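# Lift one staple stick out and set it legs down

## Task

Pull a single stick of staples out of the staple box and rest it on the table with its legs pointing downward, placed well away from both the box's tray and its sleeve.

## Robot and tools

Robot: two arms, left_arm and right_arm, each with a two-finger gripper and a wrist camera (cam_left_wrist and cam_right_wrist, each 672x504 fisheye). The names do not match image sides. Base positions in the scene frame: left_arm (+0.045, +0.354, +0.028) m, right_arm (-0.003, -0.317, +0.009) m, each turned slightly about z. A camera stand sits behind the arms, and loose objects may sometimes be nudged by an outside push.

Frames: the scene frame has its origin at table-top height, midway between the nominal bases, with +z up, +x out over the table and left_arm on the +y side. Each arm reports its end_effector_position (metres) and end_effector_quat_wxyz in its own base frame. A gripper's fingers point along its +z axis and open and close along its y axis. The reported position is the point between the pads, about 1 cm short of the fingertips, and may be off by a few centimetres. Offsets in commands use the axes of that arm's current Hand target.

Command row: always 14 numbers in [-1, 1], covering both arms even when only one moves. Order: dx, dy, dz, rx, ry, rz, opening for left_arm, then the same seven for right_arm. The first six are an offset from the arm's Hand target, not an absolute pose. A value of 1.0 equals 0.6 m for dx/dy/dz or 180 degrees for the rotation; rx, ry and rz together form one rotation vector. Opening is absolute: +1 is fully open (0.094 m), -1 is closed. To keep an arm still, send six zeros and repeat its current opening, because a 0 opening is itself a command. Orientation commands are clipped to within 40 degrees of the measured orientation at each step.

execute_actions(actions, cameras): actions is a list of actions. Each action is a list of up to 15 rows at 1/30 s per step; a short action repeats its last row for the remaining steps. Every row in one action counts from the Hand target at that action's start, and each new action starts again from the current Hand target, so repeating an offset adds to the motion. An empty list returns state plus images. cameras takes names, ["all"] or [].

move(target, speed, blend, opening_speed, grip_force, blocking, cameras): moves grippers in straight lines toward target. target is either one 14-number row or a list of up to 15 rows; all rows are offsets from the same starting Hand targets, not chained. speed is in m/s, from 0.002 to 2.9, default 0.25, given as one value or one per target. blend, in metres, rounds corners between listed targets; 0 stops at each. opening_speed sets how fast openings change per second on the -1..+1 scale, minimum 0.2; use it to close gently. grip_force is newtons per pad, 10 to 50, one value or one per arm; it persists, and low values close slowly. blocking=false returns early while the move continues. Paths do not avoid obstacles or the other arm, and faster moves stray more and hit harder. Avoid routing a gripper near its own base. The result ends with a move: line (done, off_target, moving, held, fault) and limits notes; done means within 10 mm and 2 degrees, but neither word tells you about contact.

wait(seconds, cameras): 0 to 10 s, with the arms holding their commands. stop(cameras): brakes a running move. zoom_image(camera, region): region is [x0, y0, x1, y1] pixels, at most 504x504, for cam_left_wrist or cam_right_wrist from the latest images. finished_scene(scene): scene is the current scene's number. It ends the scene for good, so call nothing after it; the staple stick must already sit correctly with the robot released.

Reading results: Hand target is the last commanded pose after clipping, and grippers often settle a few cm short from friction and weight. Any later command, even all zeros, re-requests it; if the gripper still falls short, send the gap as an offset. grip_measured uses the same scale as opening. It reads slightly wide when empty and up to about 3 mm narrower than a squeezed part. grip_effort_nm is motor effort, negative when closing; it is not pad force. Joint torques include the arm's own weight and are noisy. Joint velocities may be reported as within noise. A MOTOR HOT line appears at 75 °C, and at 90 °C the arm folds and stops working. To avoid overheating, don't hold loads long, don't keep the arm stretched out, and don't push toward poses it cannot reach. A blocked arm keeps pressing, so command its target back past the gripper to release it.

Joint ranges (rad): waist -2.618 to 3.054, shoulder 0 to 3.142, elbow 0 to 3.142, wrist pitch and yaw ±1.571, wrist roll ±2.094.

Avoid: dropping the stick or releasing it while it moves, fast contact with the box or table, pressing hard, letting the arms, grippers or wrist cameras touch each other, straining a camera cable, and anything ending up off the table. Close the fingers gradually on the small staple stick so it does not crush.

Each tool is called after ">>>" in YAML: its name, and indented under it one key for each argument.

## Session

>>> execute_actions:
  actions: []

Scene clock: 0.00 s.
left_arm: end_effector_position=(+0.2248, -0.1264, +0.3297) grip_measured=+1.000 grip_effort_nm=n/a end_effector_quat_wxyz=(+0.569, +0.014, +0.759, -0.316) | right_arm: end_effector_position=(+0.2869, +0.1094, +0.3033) grip_measured=+1.000 grip_effort_nm=n/a end_effector_quat_wxyz=(+0.587, -0.026, +0.793, +0.161)
Joint positions: left_arm=[-0.493 0.506 0.768 -0.416 0.033 -0.483 0.094] | right_arm=[0.441 0.735 0.787 -0.316 0.137 0.271 0.094]
Joint velocities: within noise
Joint torques (N m): no reading
Motor temperatures (°C): left_arm=[26 26 27 23 24 25 24] | right_arm=[24 24 25 22 26 27 24]
Heat: left arm: 27 °C; right arm: 27 °C.
Hand target: left_arm +0.2229, -0.1253, +0.3311; +0.570, +0.016, +0.759, -0.315 | right_arm +0.2857, +0.1086, +0.3103; +0.594, -0.025, +0.787, +0.163
Tool commands: left_gripper/opening=+1.0 right_gripper/opening=+1.0

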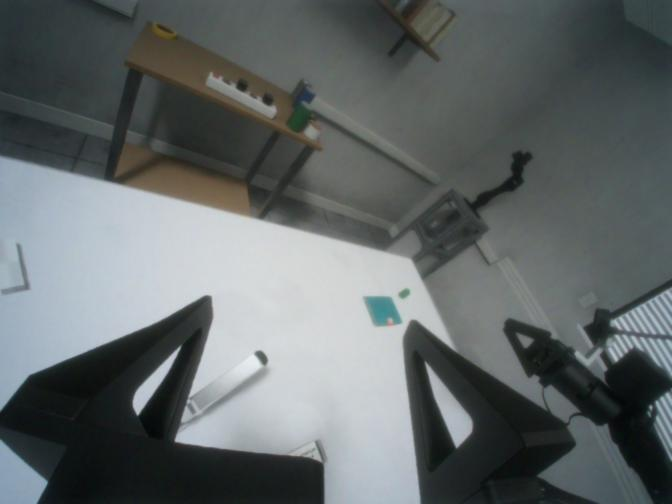

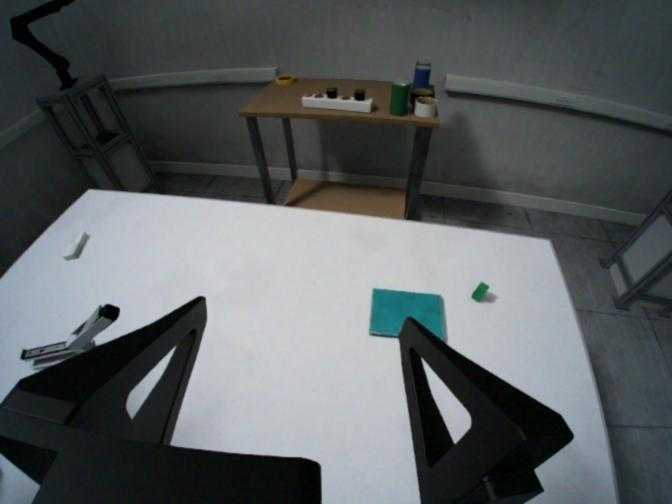

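>>> move:
  target: [0.43, -0.15, 0.166, 0.0802, 0.2894, 0.234, 1, 0, 0, 0, 0, 0, 0, 1]
  cameras: ["all"]
  speed: 0.25

>>> zoom_image:
  camera: "cam_left_wrist"
  region: [200, 120, 440, 340]

Scene clock: 27.90 s.
left_arm: end_effector_position=(+0.1848, -0.3286, +0.1268) grip_measured=+1.000 grip_effort_nm=-0.01 end_effector_quat_wxyz=(+0.253, +0.471, +0.833, -0.144) | right_arm: end_effector_position=(+0.2869, +0.1094, +0.3033) grip_measured=+1.000 grip_effort_nm=0.00 end_effector_quat_wxyz=(+0.587, -0.026, +0.793, +0.161)
Joint positions: left_arm=[-1.071 1.455 1.032 -0.558 -0.021 -0.034 0.094] | right_arm=[0.441 0.735 0.787 -0.316 0.137 0.271 0.094]
Joint torques (N m): left_arm=[-0.69 -6.11 8.49 0.85 0.01 0.05] | right_arm=[0.18 -0.61 7.3 2.22 0.07 -0.01]
Motor temperatures (°C): left_arm=[26 26 29 26 24 25 24] | right_arm=[24 24 27 27 26 27 24]
Heat: left arm: 29 °C; right arm: 27 °C.
Hand target: left_arm +0.1835, -0.3333, +0.1317; +0.254, +0.478, +0.828, -0.147 | right_arm +0.2857, +0.1086, +0.3103; +0.594, -0.025, +0.787, +0.163
Off the commanded pose: left_arm 0.007 m, 1 deg | right_arm 0.007 m, 1 deg.
move: done

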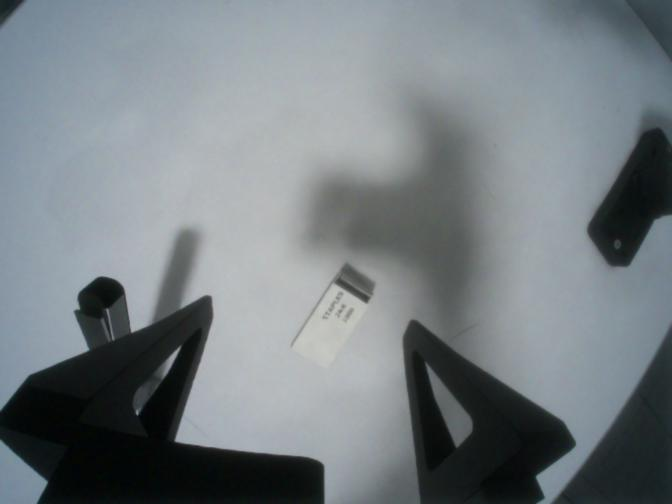

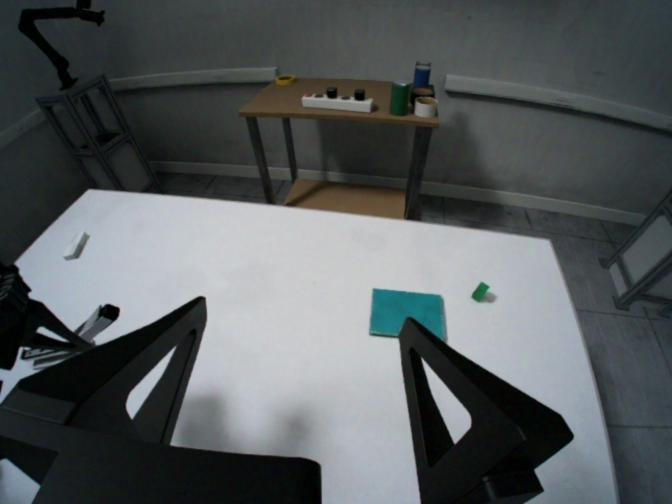

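Scaled by 2.100 from the camera's 672x504 image, which has a finer 960x720 frame.

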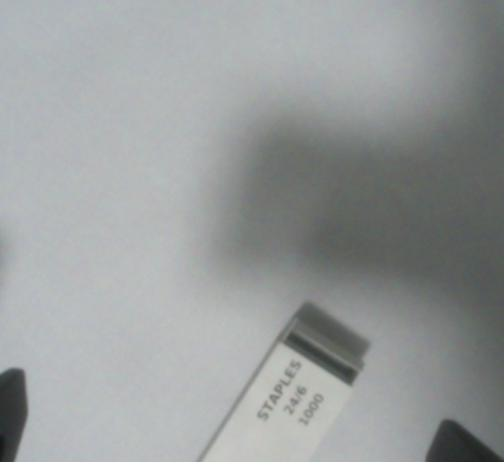

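>>> move:
  target: [0.1278, -0.0198, 0.078, 0.0826, 0, 0.1225, 1, 0.4113, 0.0762, 0.0525, -0.4042, 0.1468, -0.2513, 0.5]
  cameras: ["all"]
  speed: 0.25
  grip_force: [50, 50]

Scene clock: 54.50 s.
left_arm: end_effector_position=(+0.1544, -0.3087, +0.0553) grip_measured=+1.000 grip_effort_nm=-0.02 end_effector_quat_wxyz=(+0.218, +0.655, +0.696, -0.198) | right_arm: end_effector_position=(+0.2315, +0.1952, +0.0775) grip_measured=+0.502 grip_effort_nm=-0.10 end_effector_quat_wxyz=(-0.302, +0.671, -0.586, -0.340)
Joint positions: left_arm=[-0.96 1.476 0.756 -0.322 0.289 0.471 0.094] | right_arm=[0.195 1.615 0.838 -0.699 -0.94 -1.463 0.071]
Joint torques (N m): left_arm=[0.84 -5.19 5.35 1.01 0.28 0.06] | right_arm=[0.68 -4.41 6.3 0.28 -0.59 -0.1]
Heat: left arm: 29 °C; right arm: 28 °C.
Hand target: left_arm +0.1544, -0.3070, +0.0500; +0.213, +0.656, +0.696, -0.201 | right_arm +0.2320, +0.1990, +0.0804; -0.302, +0.671, -0.580, -0.349
Off the commanded pose: left_arm 0.006 m, 1 deg | right_arm 0.005 m, 1 deg.
move: done

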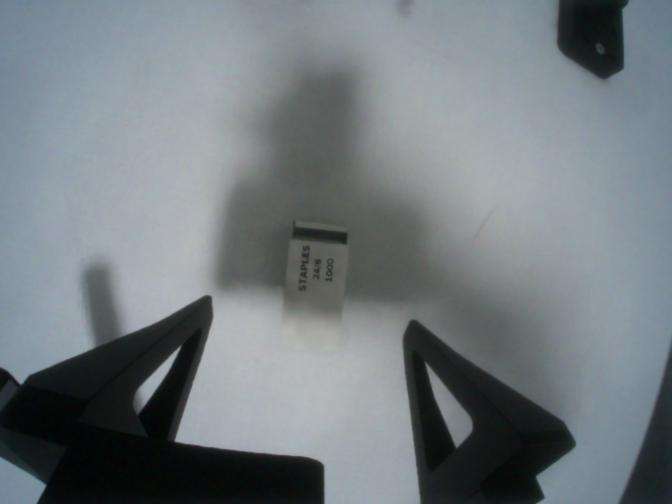

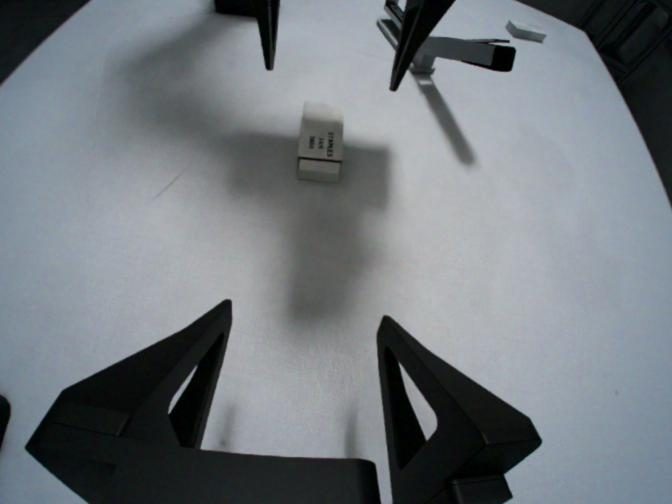

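>>> move:
  target:
    - [0.067, -0.01, 0.0695, -0.0078, 0, -0.0115, 0.45, 0.002, 0, 0.1337, 0, 0, 0, 0.3]
    - [0.067, -0.01, 0.0695, -0.0078, 0, -0.0115, -0.155, 0.002, 0, 0.1337, 0, 0, 0, 0.3]
  cameras: ["all"]
  speed: 0.1
  opening_speed: 0.7

>>> zoom_image:
  camera: "cam_right_wrist"
  region: [200, 100, 420, 320]

Scene clock: 83.93 s.
left_arm: end_effector_position=(+0.1507, -0.2988, -0.0015) grip_measured=-0.152 grip_effort_nm=-0.16 end_effector_quat_wxyz=(+0.223, +0.640, +0.709, -0.197) | right_arm: end_effector_position=(+0.2266, +0.2609, +0.0363) grip_measured=+0.302 grip_effort_nm=-0.10 end_effector_quat_wxyz=(-0.305, +0.674, -0.581, -0.340)
Joint positions: left_arm=[-0.96 1.585 0.576 -0.017 0.274 0.431 0.04] | right_arm=[0.437 1.725 0.728 -0.173 -0.885 -1.09 0.061]
Joint torques (N m): left_arm=[-0.5 -5.26 4.62 1.05 0.12 -0.07] | right_arm=[0.5 -5.11 3.84 1.22 -0.51 0.11]
Heat: left arm: 29 °C; right arm: 28 °C.
Hand target: left_arm +0.1479, -0.2975, -0.0070; +0.218, +0.640, +0.710, -0.196 | right_arm +0.2226, +0.2632, +0.0333; -0.301, +0.671, -0.580, -0.349
Off the commanded pose: left_arm 0.006 m, 1 deg | right_arm 0.006 m, 1 deg.
move: done

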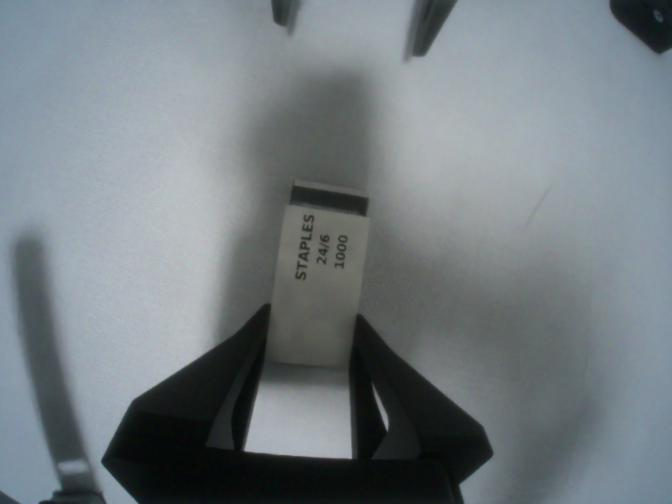

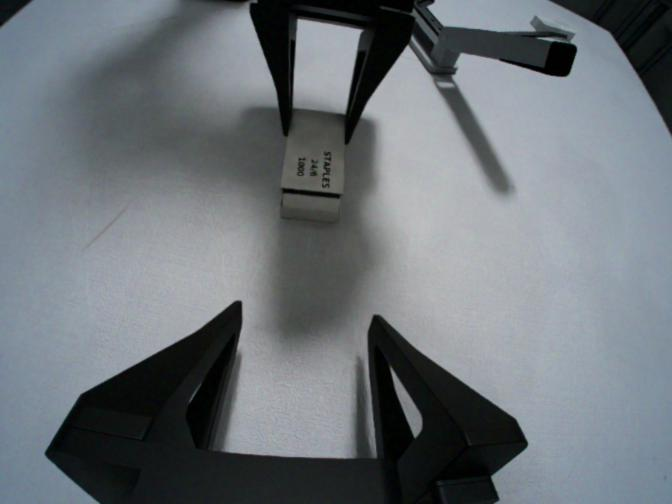

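Scaled by 2.291 from the camera's 672x504 image, which has a finer 960x720 frame.

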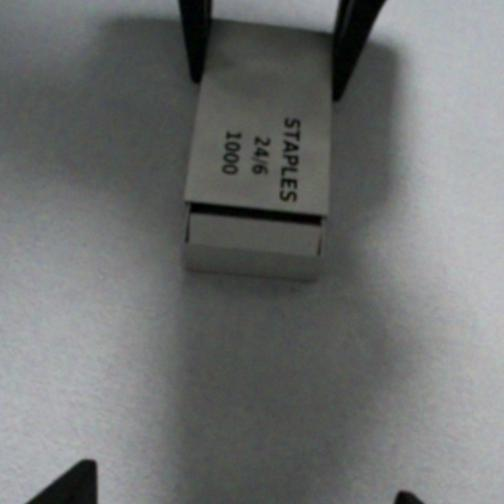

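>>> move:
  target: [0, 0, 0, 0, 0, 0, -0.155, -0.0345, 0.0075, 0.0918, 0, 0, 0, 0.15]
  cameras: ["all"]
  speed: 0.1

>>> zoom_image:
  camera: "cam_right_wrist"
  region: [200, 150, 420, 370]

>>> zoom_image:
  camera: "cam_left_wrist"
  region: [220, 100, 420, 300]

Scene clock: 97.73 s.
left_arm: end_effector_position=(+0.1507, -0.2988, -0.0015) grip_measured=-0.152 grip_effort_nm=-0.16 end_effector_quat_wxyz=(+0.223, +0.640, +0.709, -0.197) | right_arm: end_effector_position=(+0.2136, +0.3174, +0.0230) grip_measured=+0.152 grip_effort_nm=-0.09 end_effector_quat_wxyz=(-0.306, +0.673, -0.580, -0.342)
Joint positions: left_arm=[-0.96 1.585 0.576 -0.017 0.274 0.431 0.04] | right_arm=[0.632 1.812 0.722 0.115 -0.796 -0.83 0.054]
Joint torques (N m): left_arm=[-0.51 -5.23 4.62 1.04 0.12 -0.07] | right_arm=[0.66 -5.6 3.85 1.53 -0.42 0.16]
Heat: left arm: 29 °C; right arm: 28 °C.
Hand target: left_arm +0.1479, -0.2975, -0.0070; +0.218, +0.640, +0.710, -0.196 | right_arm +0.2098, +0.3189, +0.0186; -0.301, +0.671, -0.580, -0.349
Off the commanded pose: left_arm 0.006 m, 1 deg | right_arm 0.006 m, 1 deg.
move: done

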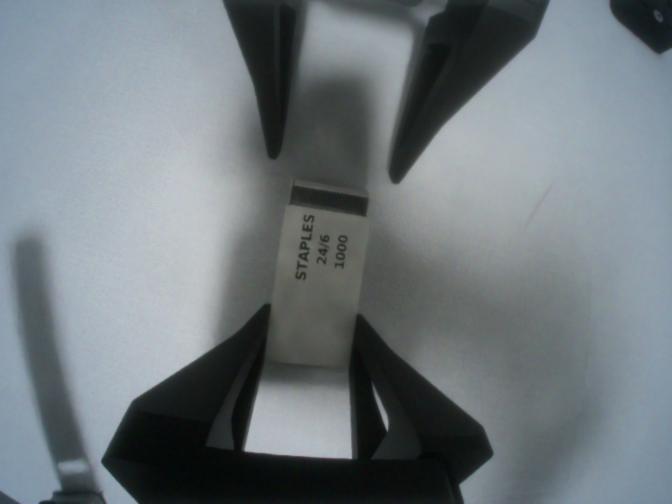

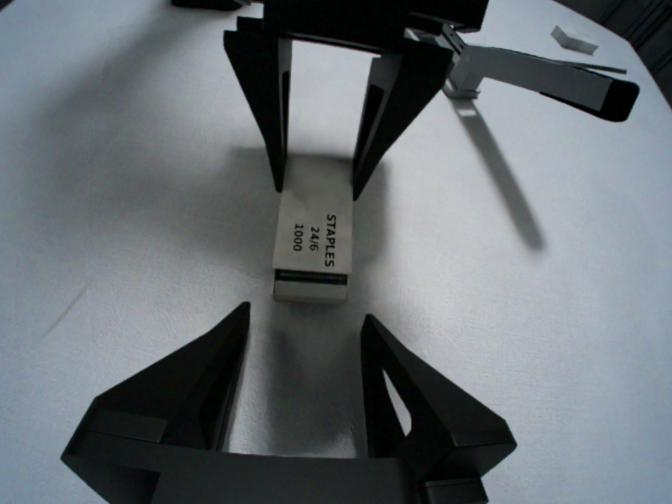

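Scaled by 2.291 from the camera's 672x504 image, which has a finer 960x720 frame.

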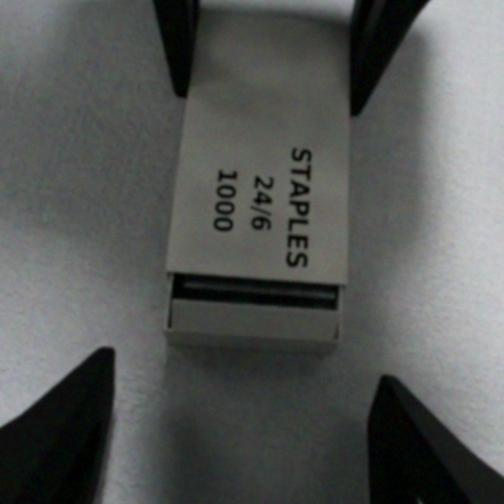

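Scaled by 2.520 from the camera's 672x504 image, which has a finer 960x720 frame.

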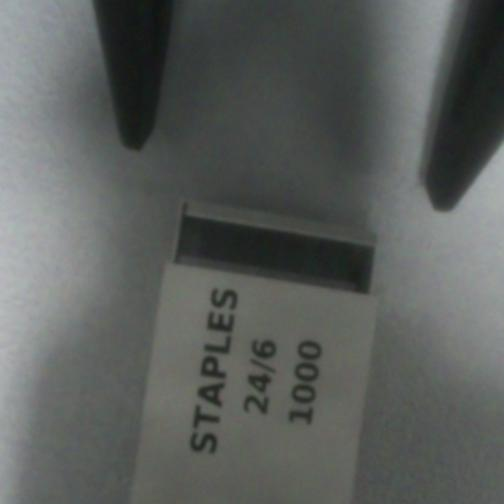

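>>> move:
  target: [0, 0, 0, 0, 0, 0, -0.155, -0.008, -0.005, 0.023, -0.0137, 0, -0.0096, 0.0]
  cameras: ["all"]
  speed: 0.08

>>> zoom_image:
  camera: "cam_right_wrist"
  region: [200, 150, 420, 370]

>>> zoom_image:
  camera: "cam_left_wrist"
  region: [220, 100, 420, 300]

Scene clock: 116.13 s.
left_arm: end_effector_position=(+0.1507, -0.2988, -0.0015) grip_measured=-0.152 grip_effort_nm=-0.16 end_effector_quat_wxyz=(+0.223, +0.640, +0.709, -0.197) | right_arm: end_effector_position=(+0.2155, +0.3296, +0.0175) grip_measured=+0.002 grip_effort_nm=-0.09 end_effector_quat_wxyz=(-0.302, +0.684, -0.568, -0.345)
Joint positions: left_arm=[-0.96 1.585 0.576 -0.017 0.274 0.431 0.04] | right_arm=[0.654 1.868 0.772 0.116 -0.799 -0.845 0.047]
Joint torques (N m): left_arm=[-0.49 -5.22 4.6 1.05 0.12 -0.08] | right_arm=[0.64 -5.7 5.49 1.19 -0.55 -0.07]
Heat: left arm: 29 °C; right arm: 27 °C.
Hand target: left_arm +0.1479, -0.2975, -0.0070; +0.218, +0.640, +0.710, -0.196 | right_arm +0.2107, +0.3332, +0.0146; -0.292, +0.686, -0.562, -0.357
Off the commanded pose: left_arm 0.006 m, 1 deg | right_arm 0.007 m, 2 deg.
move: done

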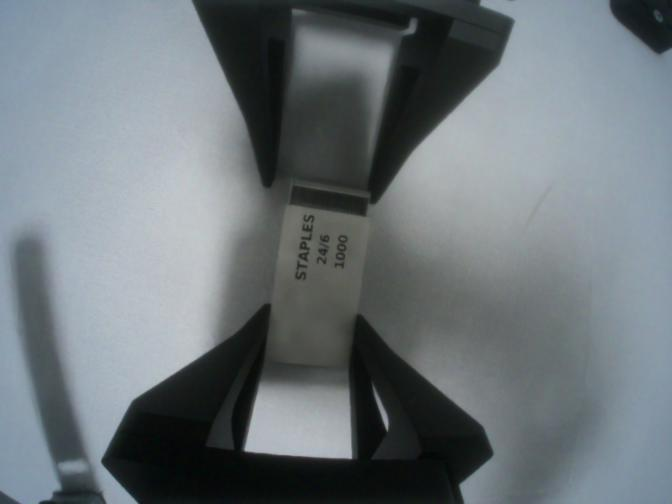

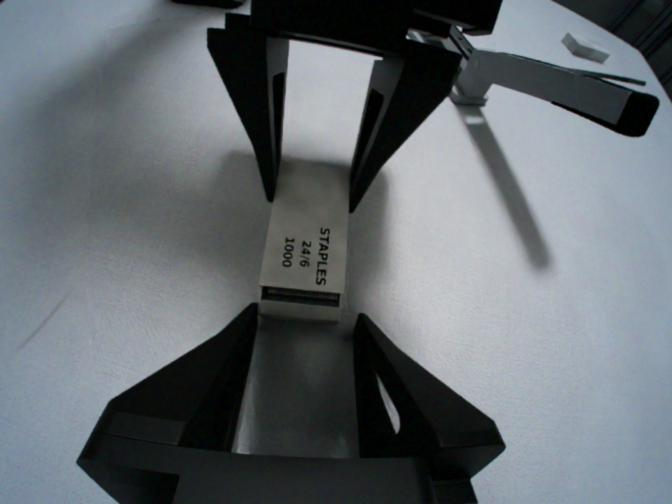

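Scaled by 2.291 from the camera's 672x504 image, which has a finer 960x720 frame.

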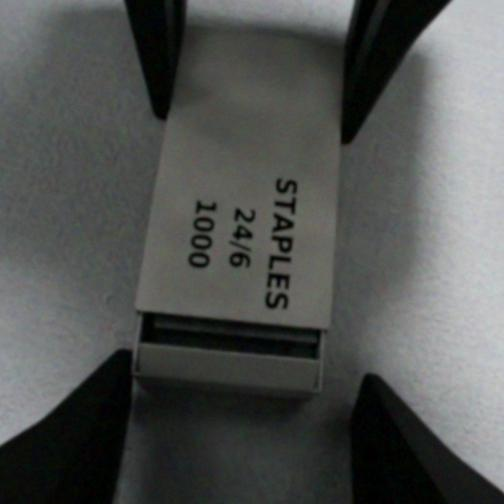

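Scaled by 2.520 from the camera's 672x504 image, which has a finer 960x720 frame.

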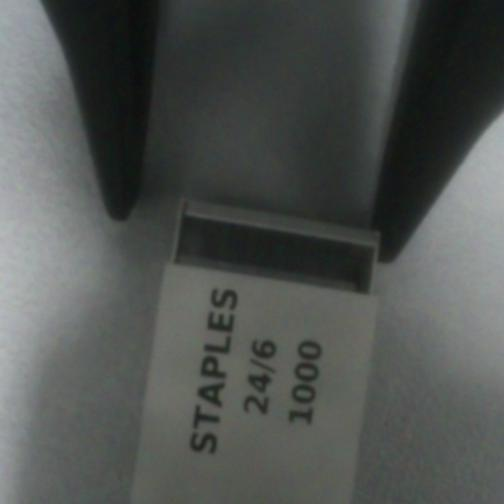

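>>> move:
  target:
    - [0, 0, 0, 0, 0, 0, -0.155, -0.0057, 0.0067, 0.0082, 0, 0, 0, 0.0]
    - [0, 0, 0, 0, 0, 0, -0.155, -0.0057, 0.0067, 0.0082, 0, 0, 0, -0.3]
  cameras: ["all"]
  speed: 0.06
  grip_force: [50, 25]

>>> zoom_image:
  camera: "cam_left_wrist"
  region: [220, 100, 420, 300]

Scene clock: 126.97 s.
left_arm: end_effector_position=(+0.1507, -0.2988, -0.0015) grip_measured=-0.152 grip_effort_nm=-0.16 end_effector_quat_wxyz=(+0.223, +0.640, +0.709, -0.197) | right_arm: end_effector_position=(+0.2087, +0.3347, +0.0175) grip_measured=-0.225 grip_effort_nm=-0.50 end_effector_quat_wxyz=(-0.298, +0.687, -0.563, -0.348)
Joint positions: left_arm=[-0.96 1.585 0.576 -0.017 0.274 0.431 0.04] | right_arm=[0.678 1.868 0.772 0.12 -0.796 -0.835 0.036]
Joint torques (N m): left_arm=[-0.51 -5.23 4.6 1.04 0.13 -0.08] | right_arm=[0.72 -5.89 4.92 1.44 -0.43 0.13]
Heat: left arm: 29 °C; right arm: 28 °C.
Hand target: left_arm +0.1479, -0.2975, -0.0070; +0.218, +0.640, +0.710, -0.196 | right_arm +0.2055, +0.3384, +0.0146; -0.292, +0.686, -0.562, -0.357
Off the commanded pose: left_arm 0.006 m, 1 deg | right_arm 0.006 m, 1 deg.
grip_force (N): 50, 25
move: done

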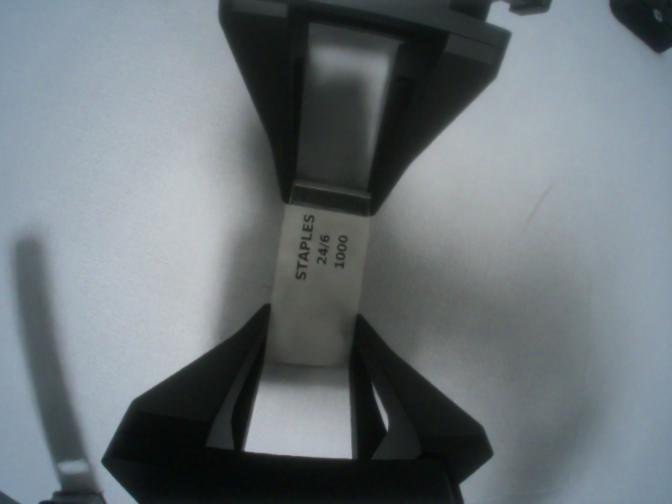

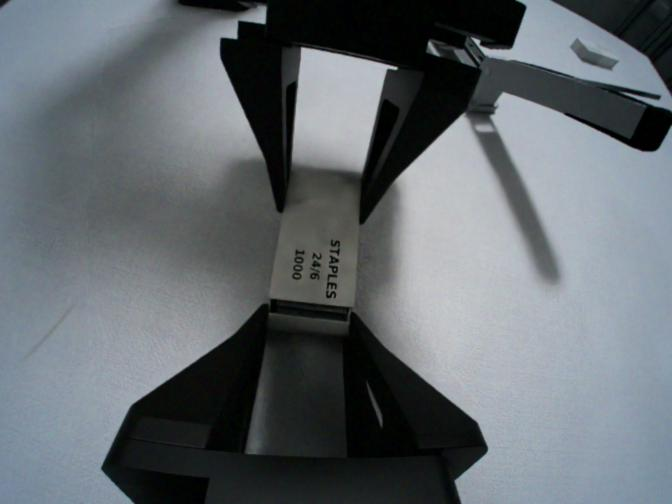

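Scaled by 2.520 from the camera's 672x504 image, which has a finer 960x720 frame.

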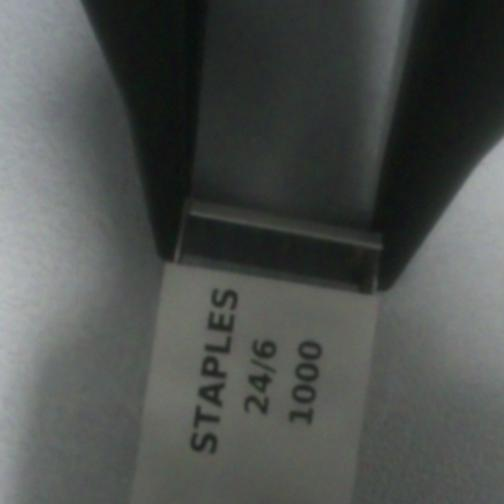

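>>> move:
  target: [0, 0, 0, 0, 0, 0, -0.155, 0.0813, 0, -0.116, 0, 0, 0, -0.3]
  cameras: ["all"]
  speed: 0.08

Scene clock: 134.03 s.
left_arm: end_effector_position=(+0.1531, -0.2998, -0.0006) grip_measured=-0.152 grip_effort_nm=-0.16 end_effector_quat_wxyz=(+0.228, +0.638, +0.709, -0.194) | right_arm: end_effector_position=(+0.2269, +0.2602, +0.0135) grip_measured=-0.227 grip_effort_nm=-0.56 end_effector_quat_wxyz=(-0.306, +0.689, -0.553, -0.354)
Joint positions: left_arm=[-0.96 1.585 0.576 -0.008 0.266 0.429 0.04] | right_arm=[0.417 1.844 0.742 -0.138 -0.935 -1.205 0.036]
Joint torques (N m): left_arm=[-0.49 -5.26 4.62 0.97 0.2 -0.06] | right_arm=[-0.62 -8.06 3.97 0.32 -0.35 0]
Heat: left arm: 29 °C; right arm: 28 °C.
Hand target: left_arm +0.1479, -0.2975, -0.0070; +0.218, +0.640, +0.710, -0.196 | right_arm +0.2224, +0.2550, +0.0146; -0.292, +0.686, -0.562, -0.357
Off the commanded pose: left_arm 0.009 m, 1 deg | right_arm 0.007 m, 2 deg.
grip_force (N): 50, 25
move: done

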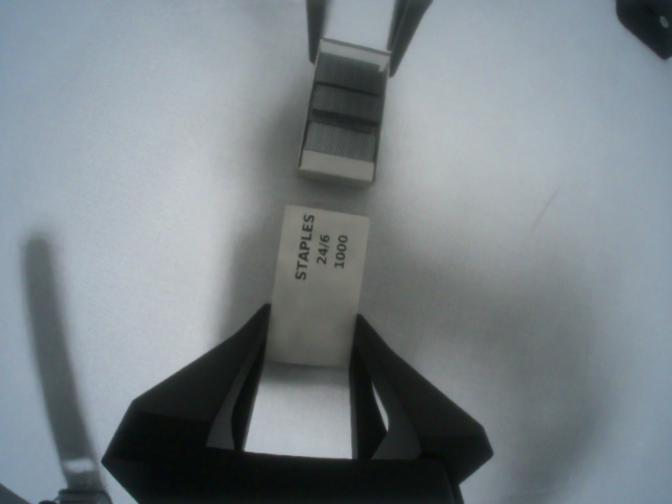

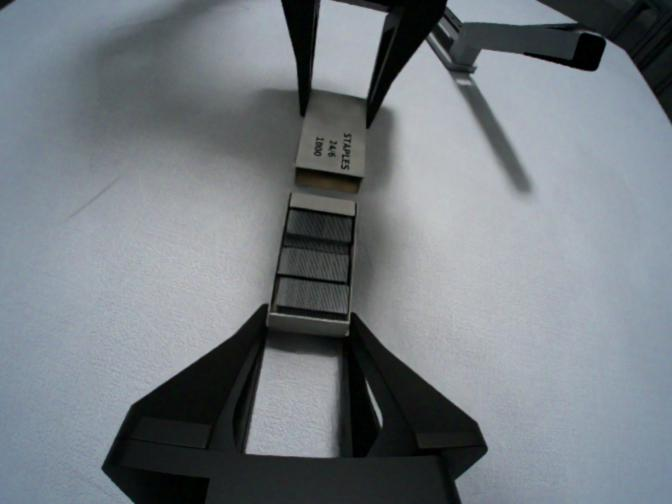

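>>> move:
  target:
    - [0, 0, 0, 0, 0, 0, 0.2, 0, 0, 0, 0, 0, 0, 0.05]
    - [0, 0, -0.12, 0, 0, 0, 0.2, 0, 0, -0.1167, 0, 0, 0, 0.05]
    - [0, 0, -0.25, 0, 0, 0, 0.2, -0.1188, -0.012, -0.006, 0.2773, 0.1938, 0.4353, -0.53]
  cameras: ["all"]
  speed: [0.1, 0.2, 0.25]
  opening_speed: 0.7
  blend: [0, 0.02, 0]

>>> zoom_image:
  camera: "cam_right_wrist"
  region: [200, 180, 440, 400]

Scene clock: 159.93 s.
left_arm: end_effector_position=(+0.1369, -0.2116, +0.1056) grip_measured=+0.198 grip_effort_nm=0.10 end_effector_quat_wxyz=(+0.204, +0.640, +0.716, -0.190) | right_arm: end_effector_position=(+0.2190, +0.2910, +0.0751) grip_measured=-0.528 grip_effort_nm=-0.09 end_effector_quat_wxyz=(+0.082, -0.093, +0.992, +0.016)
Joint positions: left_arm=[-0.738 1.066 0.714 -0.782 0.371 0.638 0.056] | right_arm=[0.976 1.819 1.371 -0.994 0.107 0.782 0.022]
Joint torques (N m): left_arm=[0.88 -3.82 8.25 0.63 0.35 0.06] | right_arm=[0.59 -6.61 7.36 0.44 0.26 0.14]
Heat: left arm: 30 °C; right arm: 28 °C.
Hand target: left_arm +0.1391, -0.2139, +0.1173; +0.218, +0.640, +0.710, -0.196 | right_arm +0.2219, +0.2936, +0.0750; +0.087, -0.090, +0.992, +0.008
Off the commanded pose: left_arm 0.012 m, 2 deg | right_arm 0.004 m, 1 deg.
grip_force (N): 50, 25
move: off_target (left_arm)

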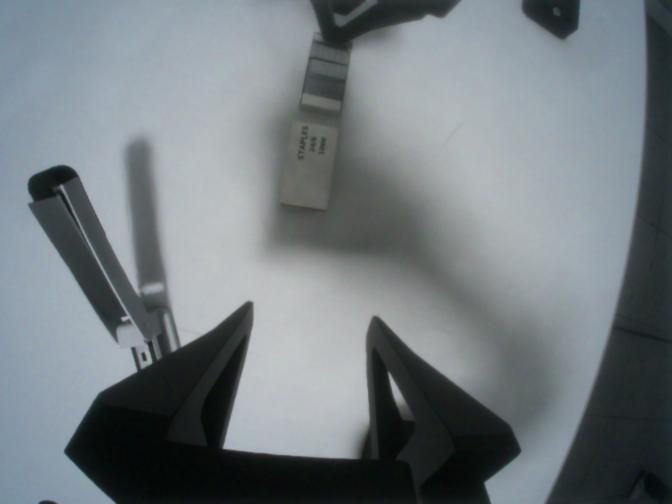

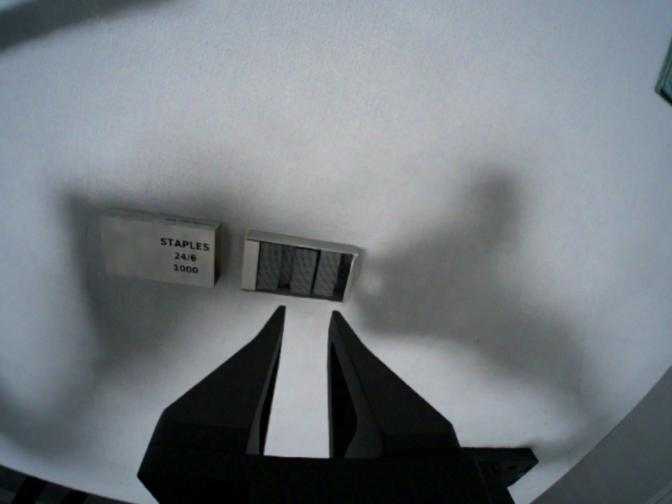

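Scaled by 2.100 from the camera's 672x504 image, which has a finer 960x720 frame.

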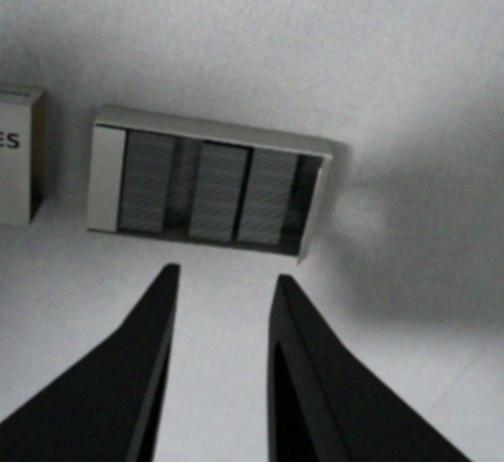

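>>> zoom_image:
  camera: "cam_right_wrist"
  region: [235, 220, 365, 310]

Scaled by 3.877 from the camera's 672x504 image, which has a finer 960x720 frame.

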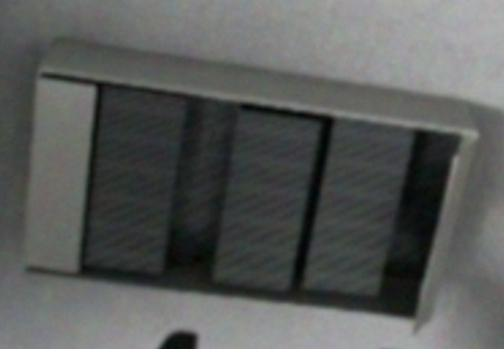

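>>> move:
  target: [0, 0, 0, 0, 0, 0, 0.2, 0.0213, -0.0215, 0.064, 0, 0, 0, -1]
  cameras: ["cam_right_wrist"]
  speed: 0.12
  grip_force: [50, 50]

>>> zoom_image:
  camera: "cam_right_wrist"
  region: [220, 230, 380, 370]

Scene clock: 209.43 s.
left_arm: end_effector_position=(+0.1369, -0.2116, +0.1056) grip_measured=+0.198 grip_effort_nm=0.10 end_effector_quat_wxyz=(+0.204, +0.640, +0.716, -0.190) | right_arm: end_effector_position=(+0.2124, +0.2812, +0.0400) grip_measured=-0.989 grip_effort_nm=-0.56 end_effector_quat_wxyz=(+0.080, -0.093, +0.992, +0.013)
Joint positions: left_arm=[-0.738 1.066 0.714 -0.782 0.371 0.638 0.056] | right_arm=[0.976 1.819 1.227 -0.857 0.107 0.782 0]
Joint torques (N m): left_arm=[0.9 -3.82 8.25 0.63 0.35 0.06] | right_arm=[-0.68 -6.91 4.82 0.82 0.2 -0.03]
Heat: left arm: 33 °C; right arm: 30 °C.
Hand target: left_arm +0.1391, -0.2139, +0.1173; +0.218, +0.640, +0.710, -0.196 | right_arm +0.2184, +0.2799, +0.0350; +0.087, -0.090, +0.992, +0.008
Off the commanded pose: left_arm 0.012 m, 2 deg | right_arm 0.008 m, 1 deg.
move: off_target (left_arm)
Images, in order (width x height): cam_right_wrist 672x504.

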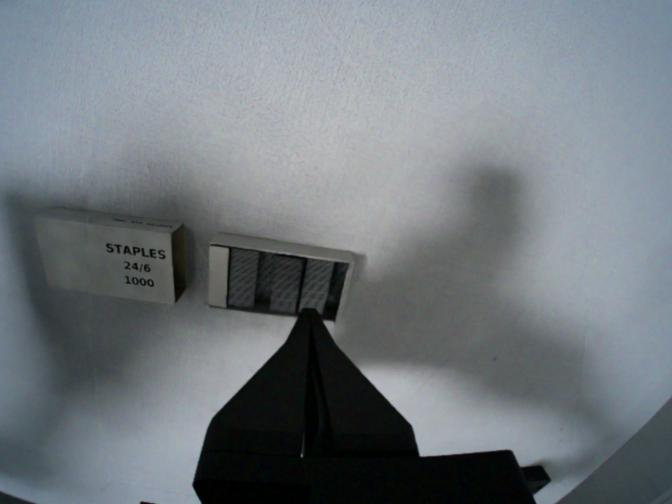

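Scaled by 3.150 from the camera's 672x504 image, which has a finer 960x720 frame.

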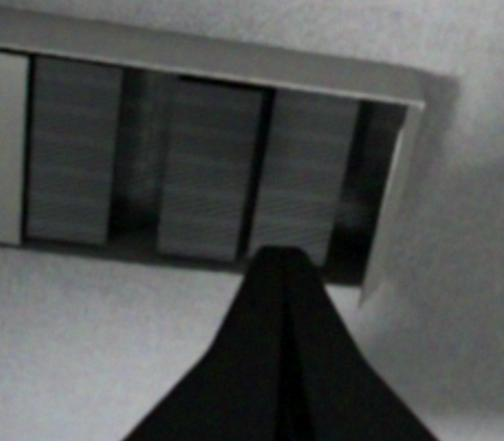

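>>> move:
  target:
    - [0, 0, 0, 0, 0, 0, 0.2, 0.0084, -0.0075, 0.0476, 0, 0, 0, -1]
    - [0, 0, 0, 0, 0, 0, 0.2, 0.0084, -0.025, 0.0476, 0, 0, 0, -1]
  cameras: ["cam_right_wrist"]
  speed: [0.06, 0.03]

>>> zoom_image:
  camera: "cam_right_wrist"
  region: [220, 230, 380, 370]

Scene clock: 219.40 s.
left_arm: end_effector_position=(+0.1369, -0.2116, +0.1056) grip_measured=+0.198 grip_effort_nm=0.10 end_effector_quat_wxyz=(+0.204, +0.640, +0.716, -0.190) | right_arm: end_effector_position=(+0.2125, +0.2765, +0.0234) grip_measured=-0.989 grip_effort_nm=-0.56 end_effector_quat_wxyz=(+0.081, -0.098, +0.992, +0.027)
Joint positions: left_arm=[-0.738 1.066 0.714 -0.782 0.371 0.638 0.056] | right_arm=[0.958 1.81 1.142 -0.757 0.087 0.755 0]
Joint torques (N m): left_arm=[0.88 -3.79 8.27 0.63 0.35 0.05] | right_arm=[-1.99 -5.71 2.47 1.13 0.41 -0.06]
Motor temperatures (°C): left_arm=[26 27 33 27 24 25 24] | right_arm=[24 29 29 25 26 27 25]
Heat: left arm: 33 °C; right arm: 29 °C.
Hand target: left_arm +0.1391, -0.2139, +0.1173; +0.218, +0.640, +0.710, -0.196 | right_arm +0.2212, +0.2652, +0.0059; +0.087, -0.090, +0.992, +0.008
Off the commanded pose: left_arm 0.012 m, 2 deg | right_arm 0.022 m, 2 deg.
move: off_target (left_arm, right_arm)
Images, in order (width x height): cam_right_wrist 672x504.

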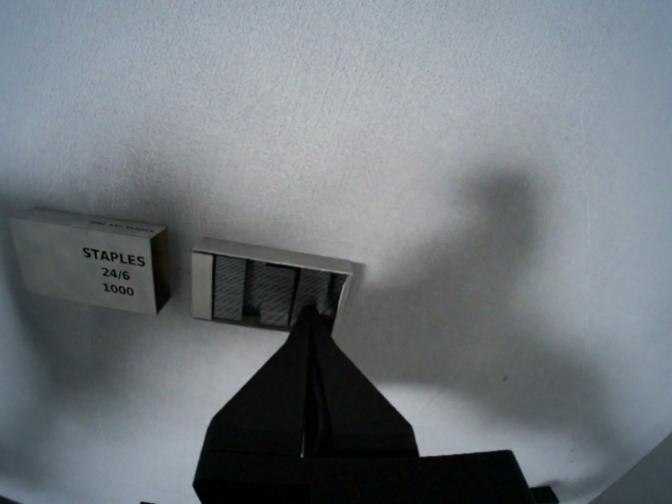

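Scaled by 3.150 from the camera's 672x504 image, which has a finer 960x720 frame.

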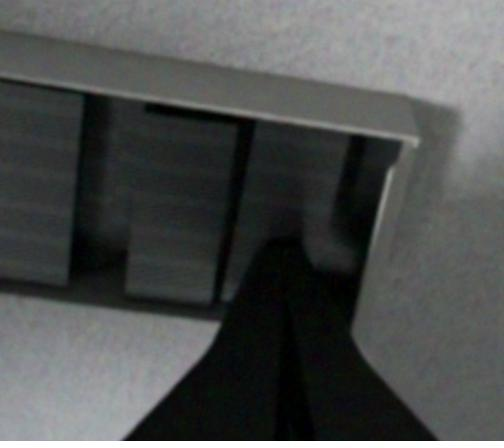

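>>> move:
  target: [0, 0, 0, 0, 0, 0, 0.2, -0.0145, 0.01, -0.082, 0, 0, 0, -1]
  cameras: ["cam_right_wrist"]
  speed: [0.1]

>>> zoom_image:
  camera: "cam_right_wrist"
  region: [220, 220, 380, 360]

Scene clock: 226.90 s.
left_arm: end_effector_position=(+0.1369, -0.2116, +0.1056) grip_measured=+0.198 grip_effort_nm=0.10 end_effector_quat_wxyz=(+0.204, +0.640, +0.716, -0.190) | right_arm: end_effector_position=(+0.2130, +0.2692, +0.0424) grip_measured=-0.989 grip_effort_nm=-0.56 end_effector_quat_wxyz=(+0.069, -0.096, +0.993, +0.001)
Joint positions: left_arm=[-0.738 1.066 0.714 -0.782 0.371 0.638 0.056] | right_arm=[0.952 1.808 1.227 -0.897 0.103 0.755 0]
Joint torques (N m): left_arm=[0.87 -3.79 8.24 0.63 0.36 0.06] | right_arm=[-0.35 -9.62 6.72 0.41 0.25 0.06]
Heat: left arm: 33 °C; right arm: 29 °C.
Hand target: left_arm +0.1391, -0.2139, +0.1173; +0.218, +0.640, +0.710, -0.196 | right_arm +0.2202, +0.2711, +0.0560; +0.087, -0.090, +0.992, +0.008
Off the commanded pose: left_arm 0.012 m, 2 deg | right_arm 0.015 m, 2 deg.
move: off_target (left_arm, right_arm)
Images, in order (width x height): cam_right_wrist 672x504.

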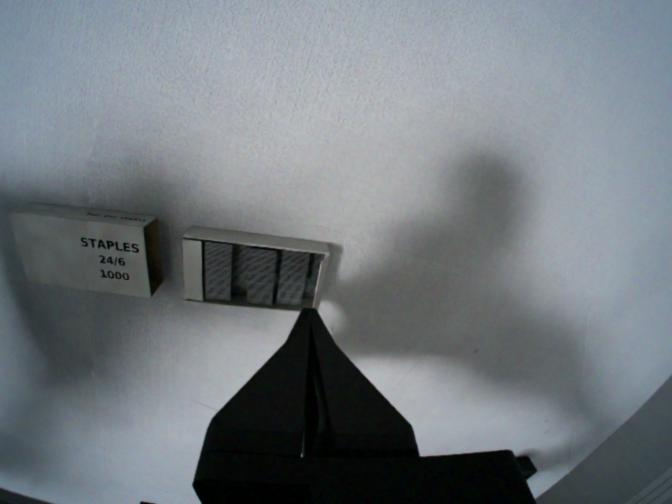

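Scaled by 3.150 from the camera's 672x504 image, which has a finer 960x720 frame.

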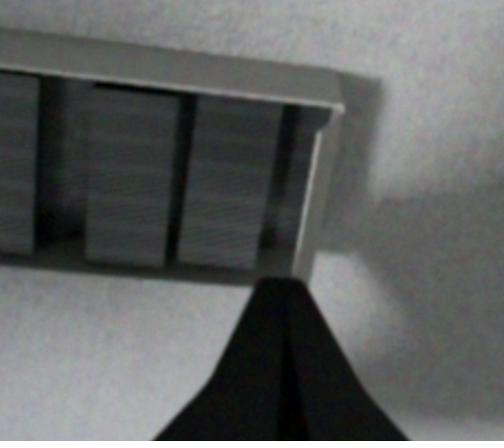

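>>> move:
  target:
    - [0, 0, 0, 0, 0, 0, 0.2, 0.0058, 0.02, 0.0328, 0, 0, 0, -1]
    - [0, 0, 0, 0, 0, 0, 0.2, 0.0162, 0.02, 0.0919, 0, 0, 0, -1]
    - [0, 0, 0, 0, 0, 0, 0.2, 0.0162, -0.0133, 0.0919, 0, 0, 0, -1]
    - [0, 0, 0, 0, 0, 0, 0.2, -0.0026, -0.005, -0.0148, 0, 0, 0, -1]
  cameras: ["cam_right_wrist"]
  speed: [0.1, 0.06, 0.03, 0.08]

>>> zoom_image:
  camera: "cam_right_wrist"
  region: [200, 210, 380, 350]

Scene clock: 248.80 s.
left_arm: end_effector_position=(+0.1369, -0.2116, +0.1056) grip_measured=+0.198 grip_effort_nm=0.10 end_effector_quat_wxyz=(+0.204, +0.640, +0.716, -0.190) | right_arm: end_effector_position=(+0.2134, +0.2654, +0.0480) grip_measured=-0.989 grip_effort_nm=-0.56 end_effector_quat_wxyz=(+0.066, -0.094, +0.993, -0.003)
Joint positions: left_arm=[-0.738 1.066 0.714 -0.782 0.371 0.638 0.056] | right_arm=[0.944 1.8 1.242 -0.929 0.102 0.752 0]
Joint torques (N m): left_arm=[0.85 -3.82 8.24 0.62 0.35 0.05] | right_arm=[-0.27 -10.17 6.87 0.39 0.24 0]
Heat: left arm: 34 °C; right arm: 31 °C.
Hand target: left_arm +0.1391, -0.2139, +0.1173; +0.218, +0.640, +0.710, -0.196 | right_arm +0.2206, +0.2681, +0.0649; +0.087, -0.090, +0.992, +0.008
Off the commanded pose: left_arm 0.012 m, 2 deg | right_arm 0.019 m, 3 deg.
move: off_target (left_arm, right_arm)
Images, in order (width x height): cam_right_wrist 672x504.

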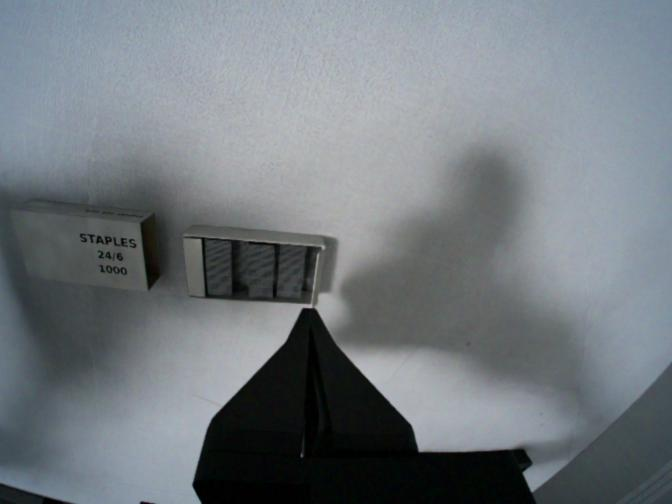

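Scaled by 2.800 from the camera's 672x504 image, which has a finer 960x720 frame.

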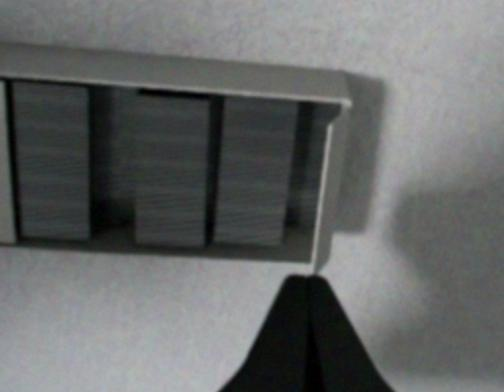

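>>> move:
  target: [0, 0, 0, 0, 0, 0, 0.2, 0.0101, 0.007, 0.0575, -0.0024, 0, -0.0137, -0.54]
  cameras: ["cam_right_wrist"]
  speed: 0.1

>>> zoom_image:
  camera: "cam_right_wrist"
  region: [210, 220, 370, 360]

Scene clock: 286.67 s.
left_arm: end_effector_position=(+0.1369, -0.2116, +0.1056) grip_measured=+0.198 grip_effort_nm=0.10 end_effector_quat_wxyz=(+0.204, +0.640, +0.716, -0.190) | right_arm: end_effector_position=(+0.2179, +0.2715, +0.0359) grip_measured=-0.542 grip_effort_nm=0.11 end_effector_quat_wxyz=(+0.082, -0.107, +0.991, +0.015)
Joint positions: left_arm=[-0.738 1.066 0.714 -0.782 0.371 0.638 0.056] | right_arm=[0.944 1.8 1.185 -0.823 0.102 0.722 0.022]
Joint torques (N m): left_arm=[0.9 -3.85 8.25 0.63 0.35 0.06] | right_arm=[0.36 -6.54 4.63 0.85 0.24 -0.07]
Heat: left arm: 34 °C; right arm: 30 °C.
Hand target: left_arm +0.1391, -0.2139, +0.1173; +0.218, +0.640, +0.710, -0.196 | right_arm +0.2200, +0.2722, +0.0299; +0.087, -0.112, +0.990, +0.010
Off the commanded pose: left_arm 0.012 m, 2 deg | right_arm 0.006 m, 1 deg.
move: off_target (left_arm)
Images, in order (width x height): cam_right_wrist 672x504.

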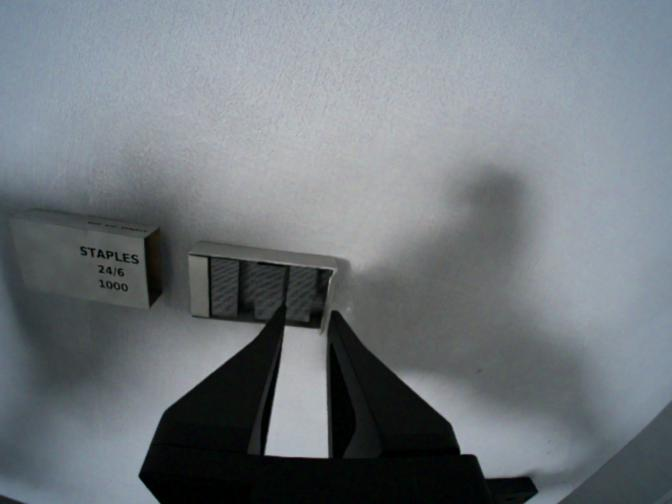

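Scaled by 3.150 from the camera's 672x504 image, which has a finer 960x720 frame.

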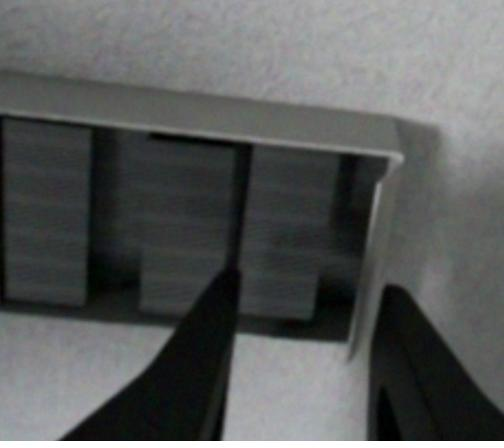

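>>> move:
  target:
    - [0, 0, 0, 0, 0, 0, 0.2, 0.0075, 0, 0.0427, 0, 0, 0, -0.54]
    - [0, 0, 0, 0, 0, 0, 0.2, 0.0075, 0, 0.0427, 0, 0, 0, -0.69]
  cameras: ["cam_right_wrist"]
  speed: 0.06
  opening_speed: 0.4
  grip_force: [50, 25]

>>> zoom_image:
  camera: "cam_right_wrist"
  region: [210, 220, 370, 360]

Scene clock: 301.03 s.
left_arm: end_effector_position=(+0.1369, -0.2116, +0.1056) grip_measured=+0.198 grip_effort_nm=0.10 end_effector_quat_wxyz=(+0.204, +0.640, +0.716, -0.190) | right_arm: end_effector_position=(+0.2195, +0.2703, +0.0239) grip_measured=-0.686 grip_effort_nm=-0.22 end_effector_quat_wxyz=(+0.088, -0.107, +0.990, +0.013)
Joint positions: left_arm=[-0.738 1.066 0.714 -0.782 0.371 0.638 0.056] | right_arm=[0.944 1.814 1.15 -0.768 0.113 0.721 0.015]
Joint torques (N m): left_arm=[0.9 -3.84 8.25 0.63 0.35 0.06] | right_arm=[0.29 -4.74 2.81 1.34 0.12 -0.02]
Heat: left arm: 34 °C; right arm: 29 °C.
Hand target: left_arm +0.1391, -0.2139, +0.1173; +0.218, +0.640, +0.710, -0.196 | right_arm +0.2200, +0.2723, +0.0039; +0.087, -0.112, +0.990, +0.010
Off the commanded pose: left_arm 0.012 m, 2 deg | right_arm 0.020 m, 1 deg.
grip_force (N): 50, 25
move: off_target (left_arm, right_arm); target 2's new opening was sent with right_arm's hand 0.020 m and 1 deg from that target
Images, in order (width x height): cam_right_wrist 672x504.

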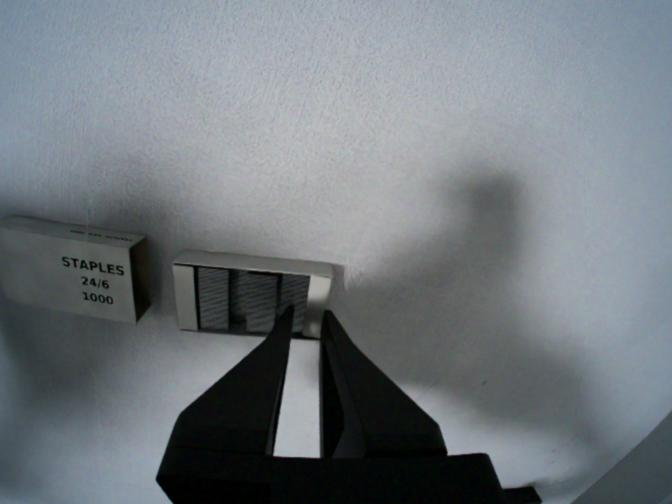

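Scaled by 3.150 from the camera's 672x504 image, which has a finer 960x720 frame.

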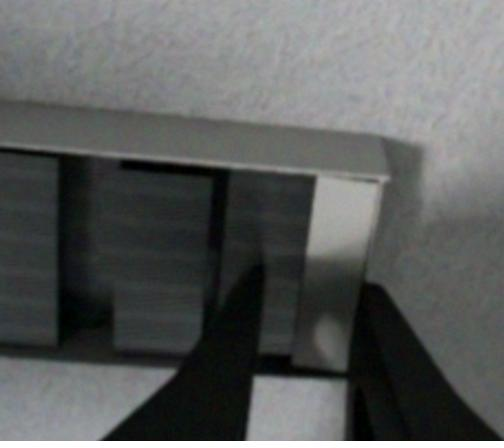

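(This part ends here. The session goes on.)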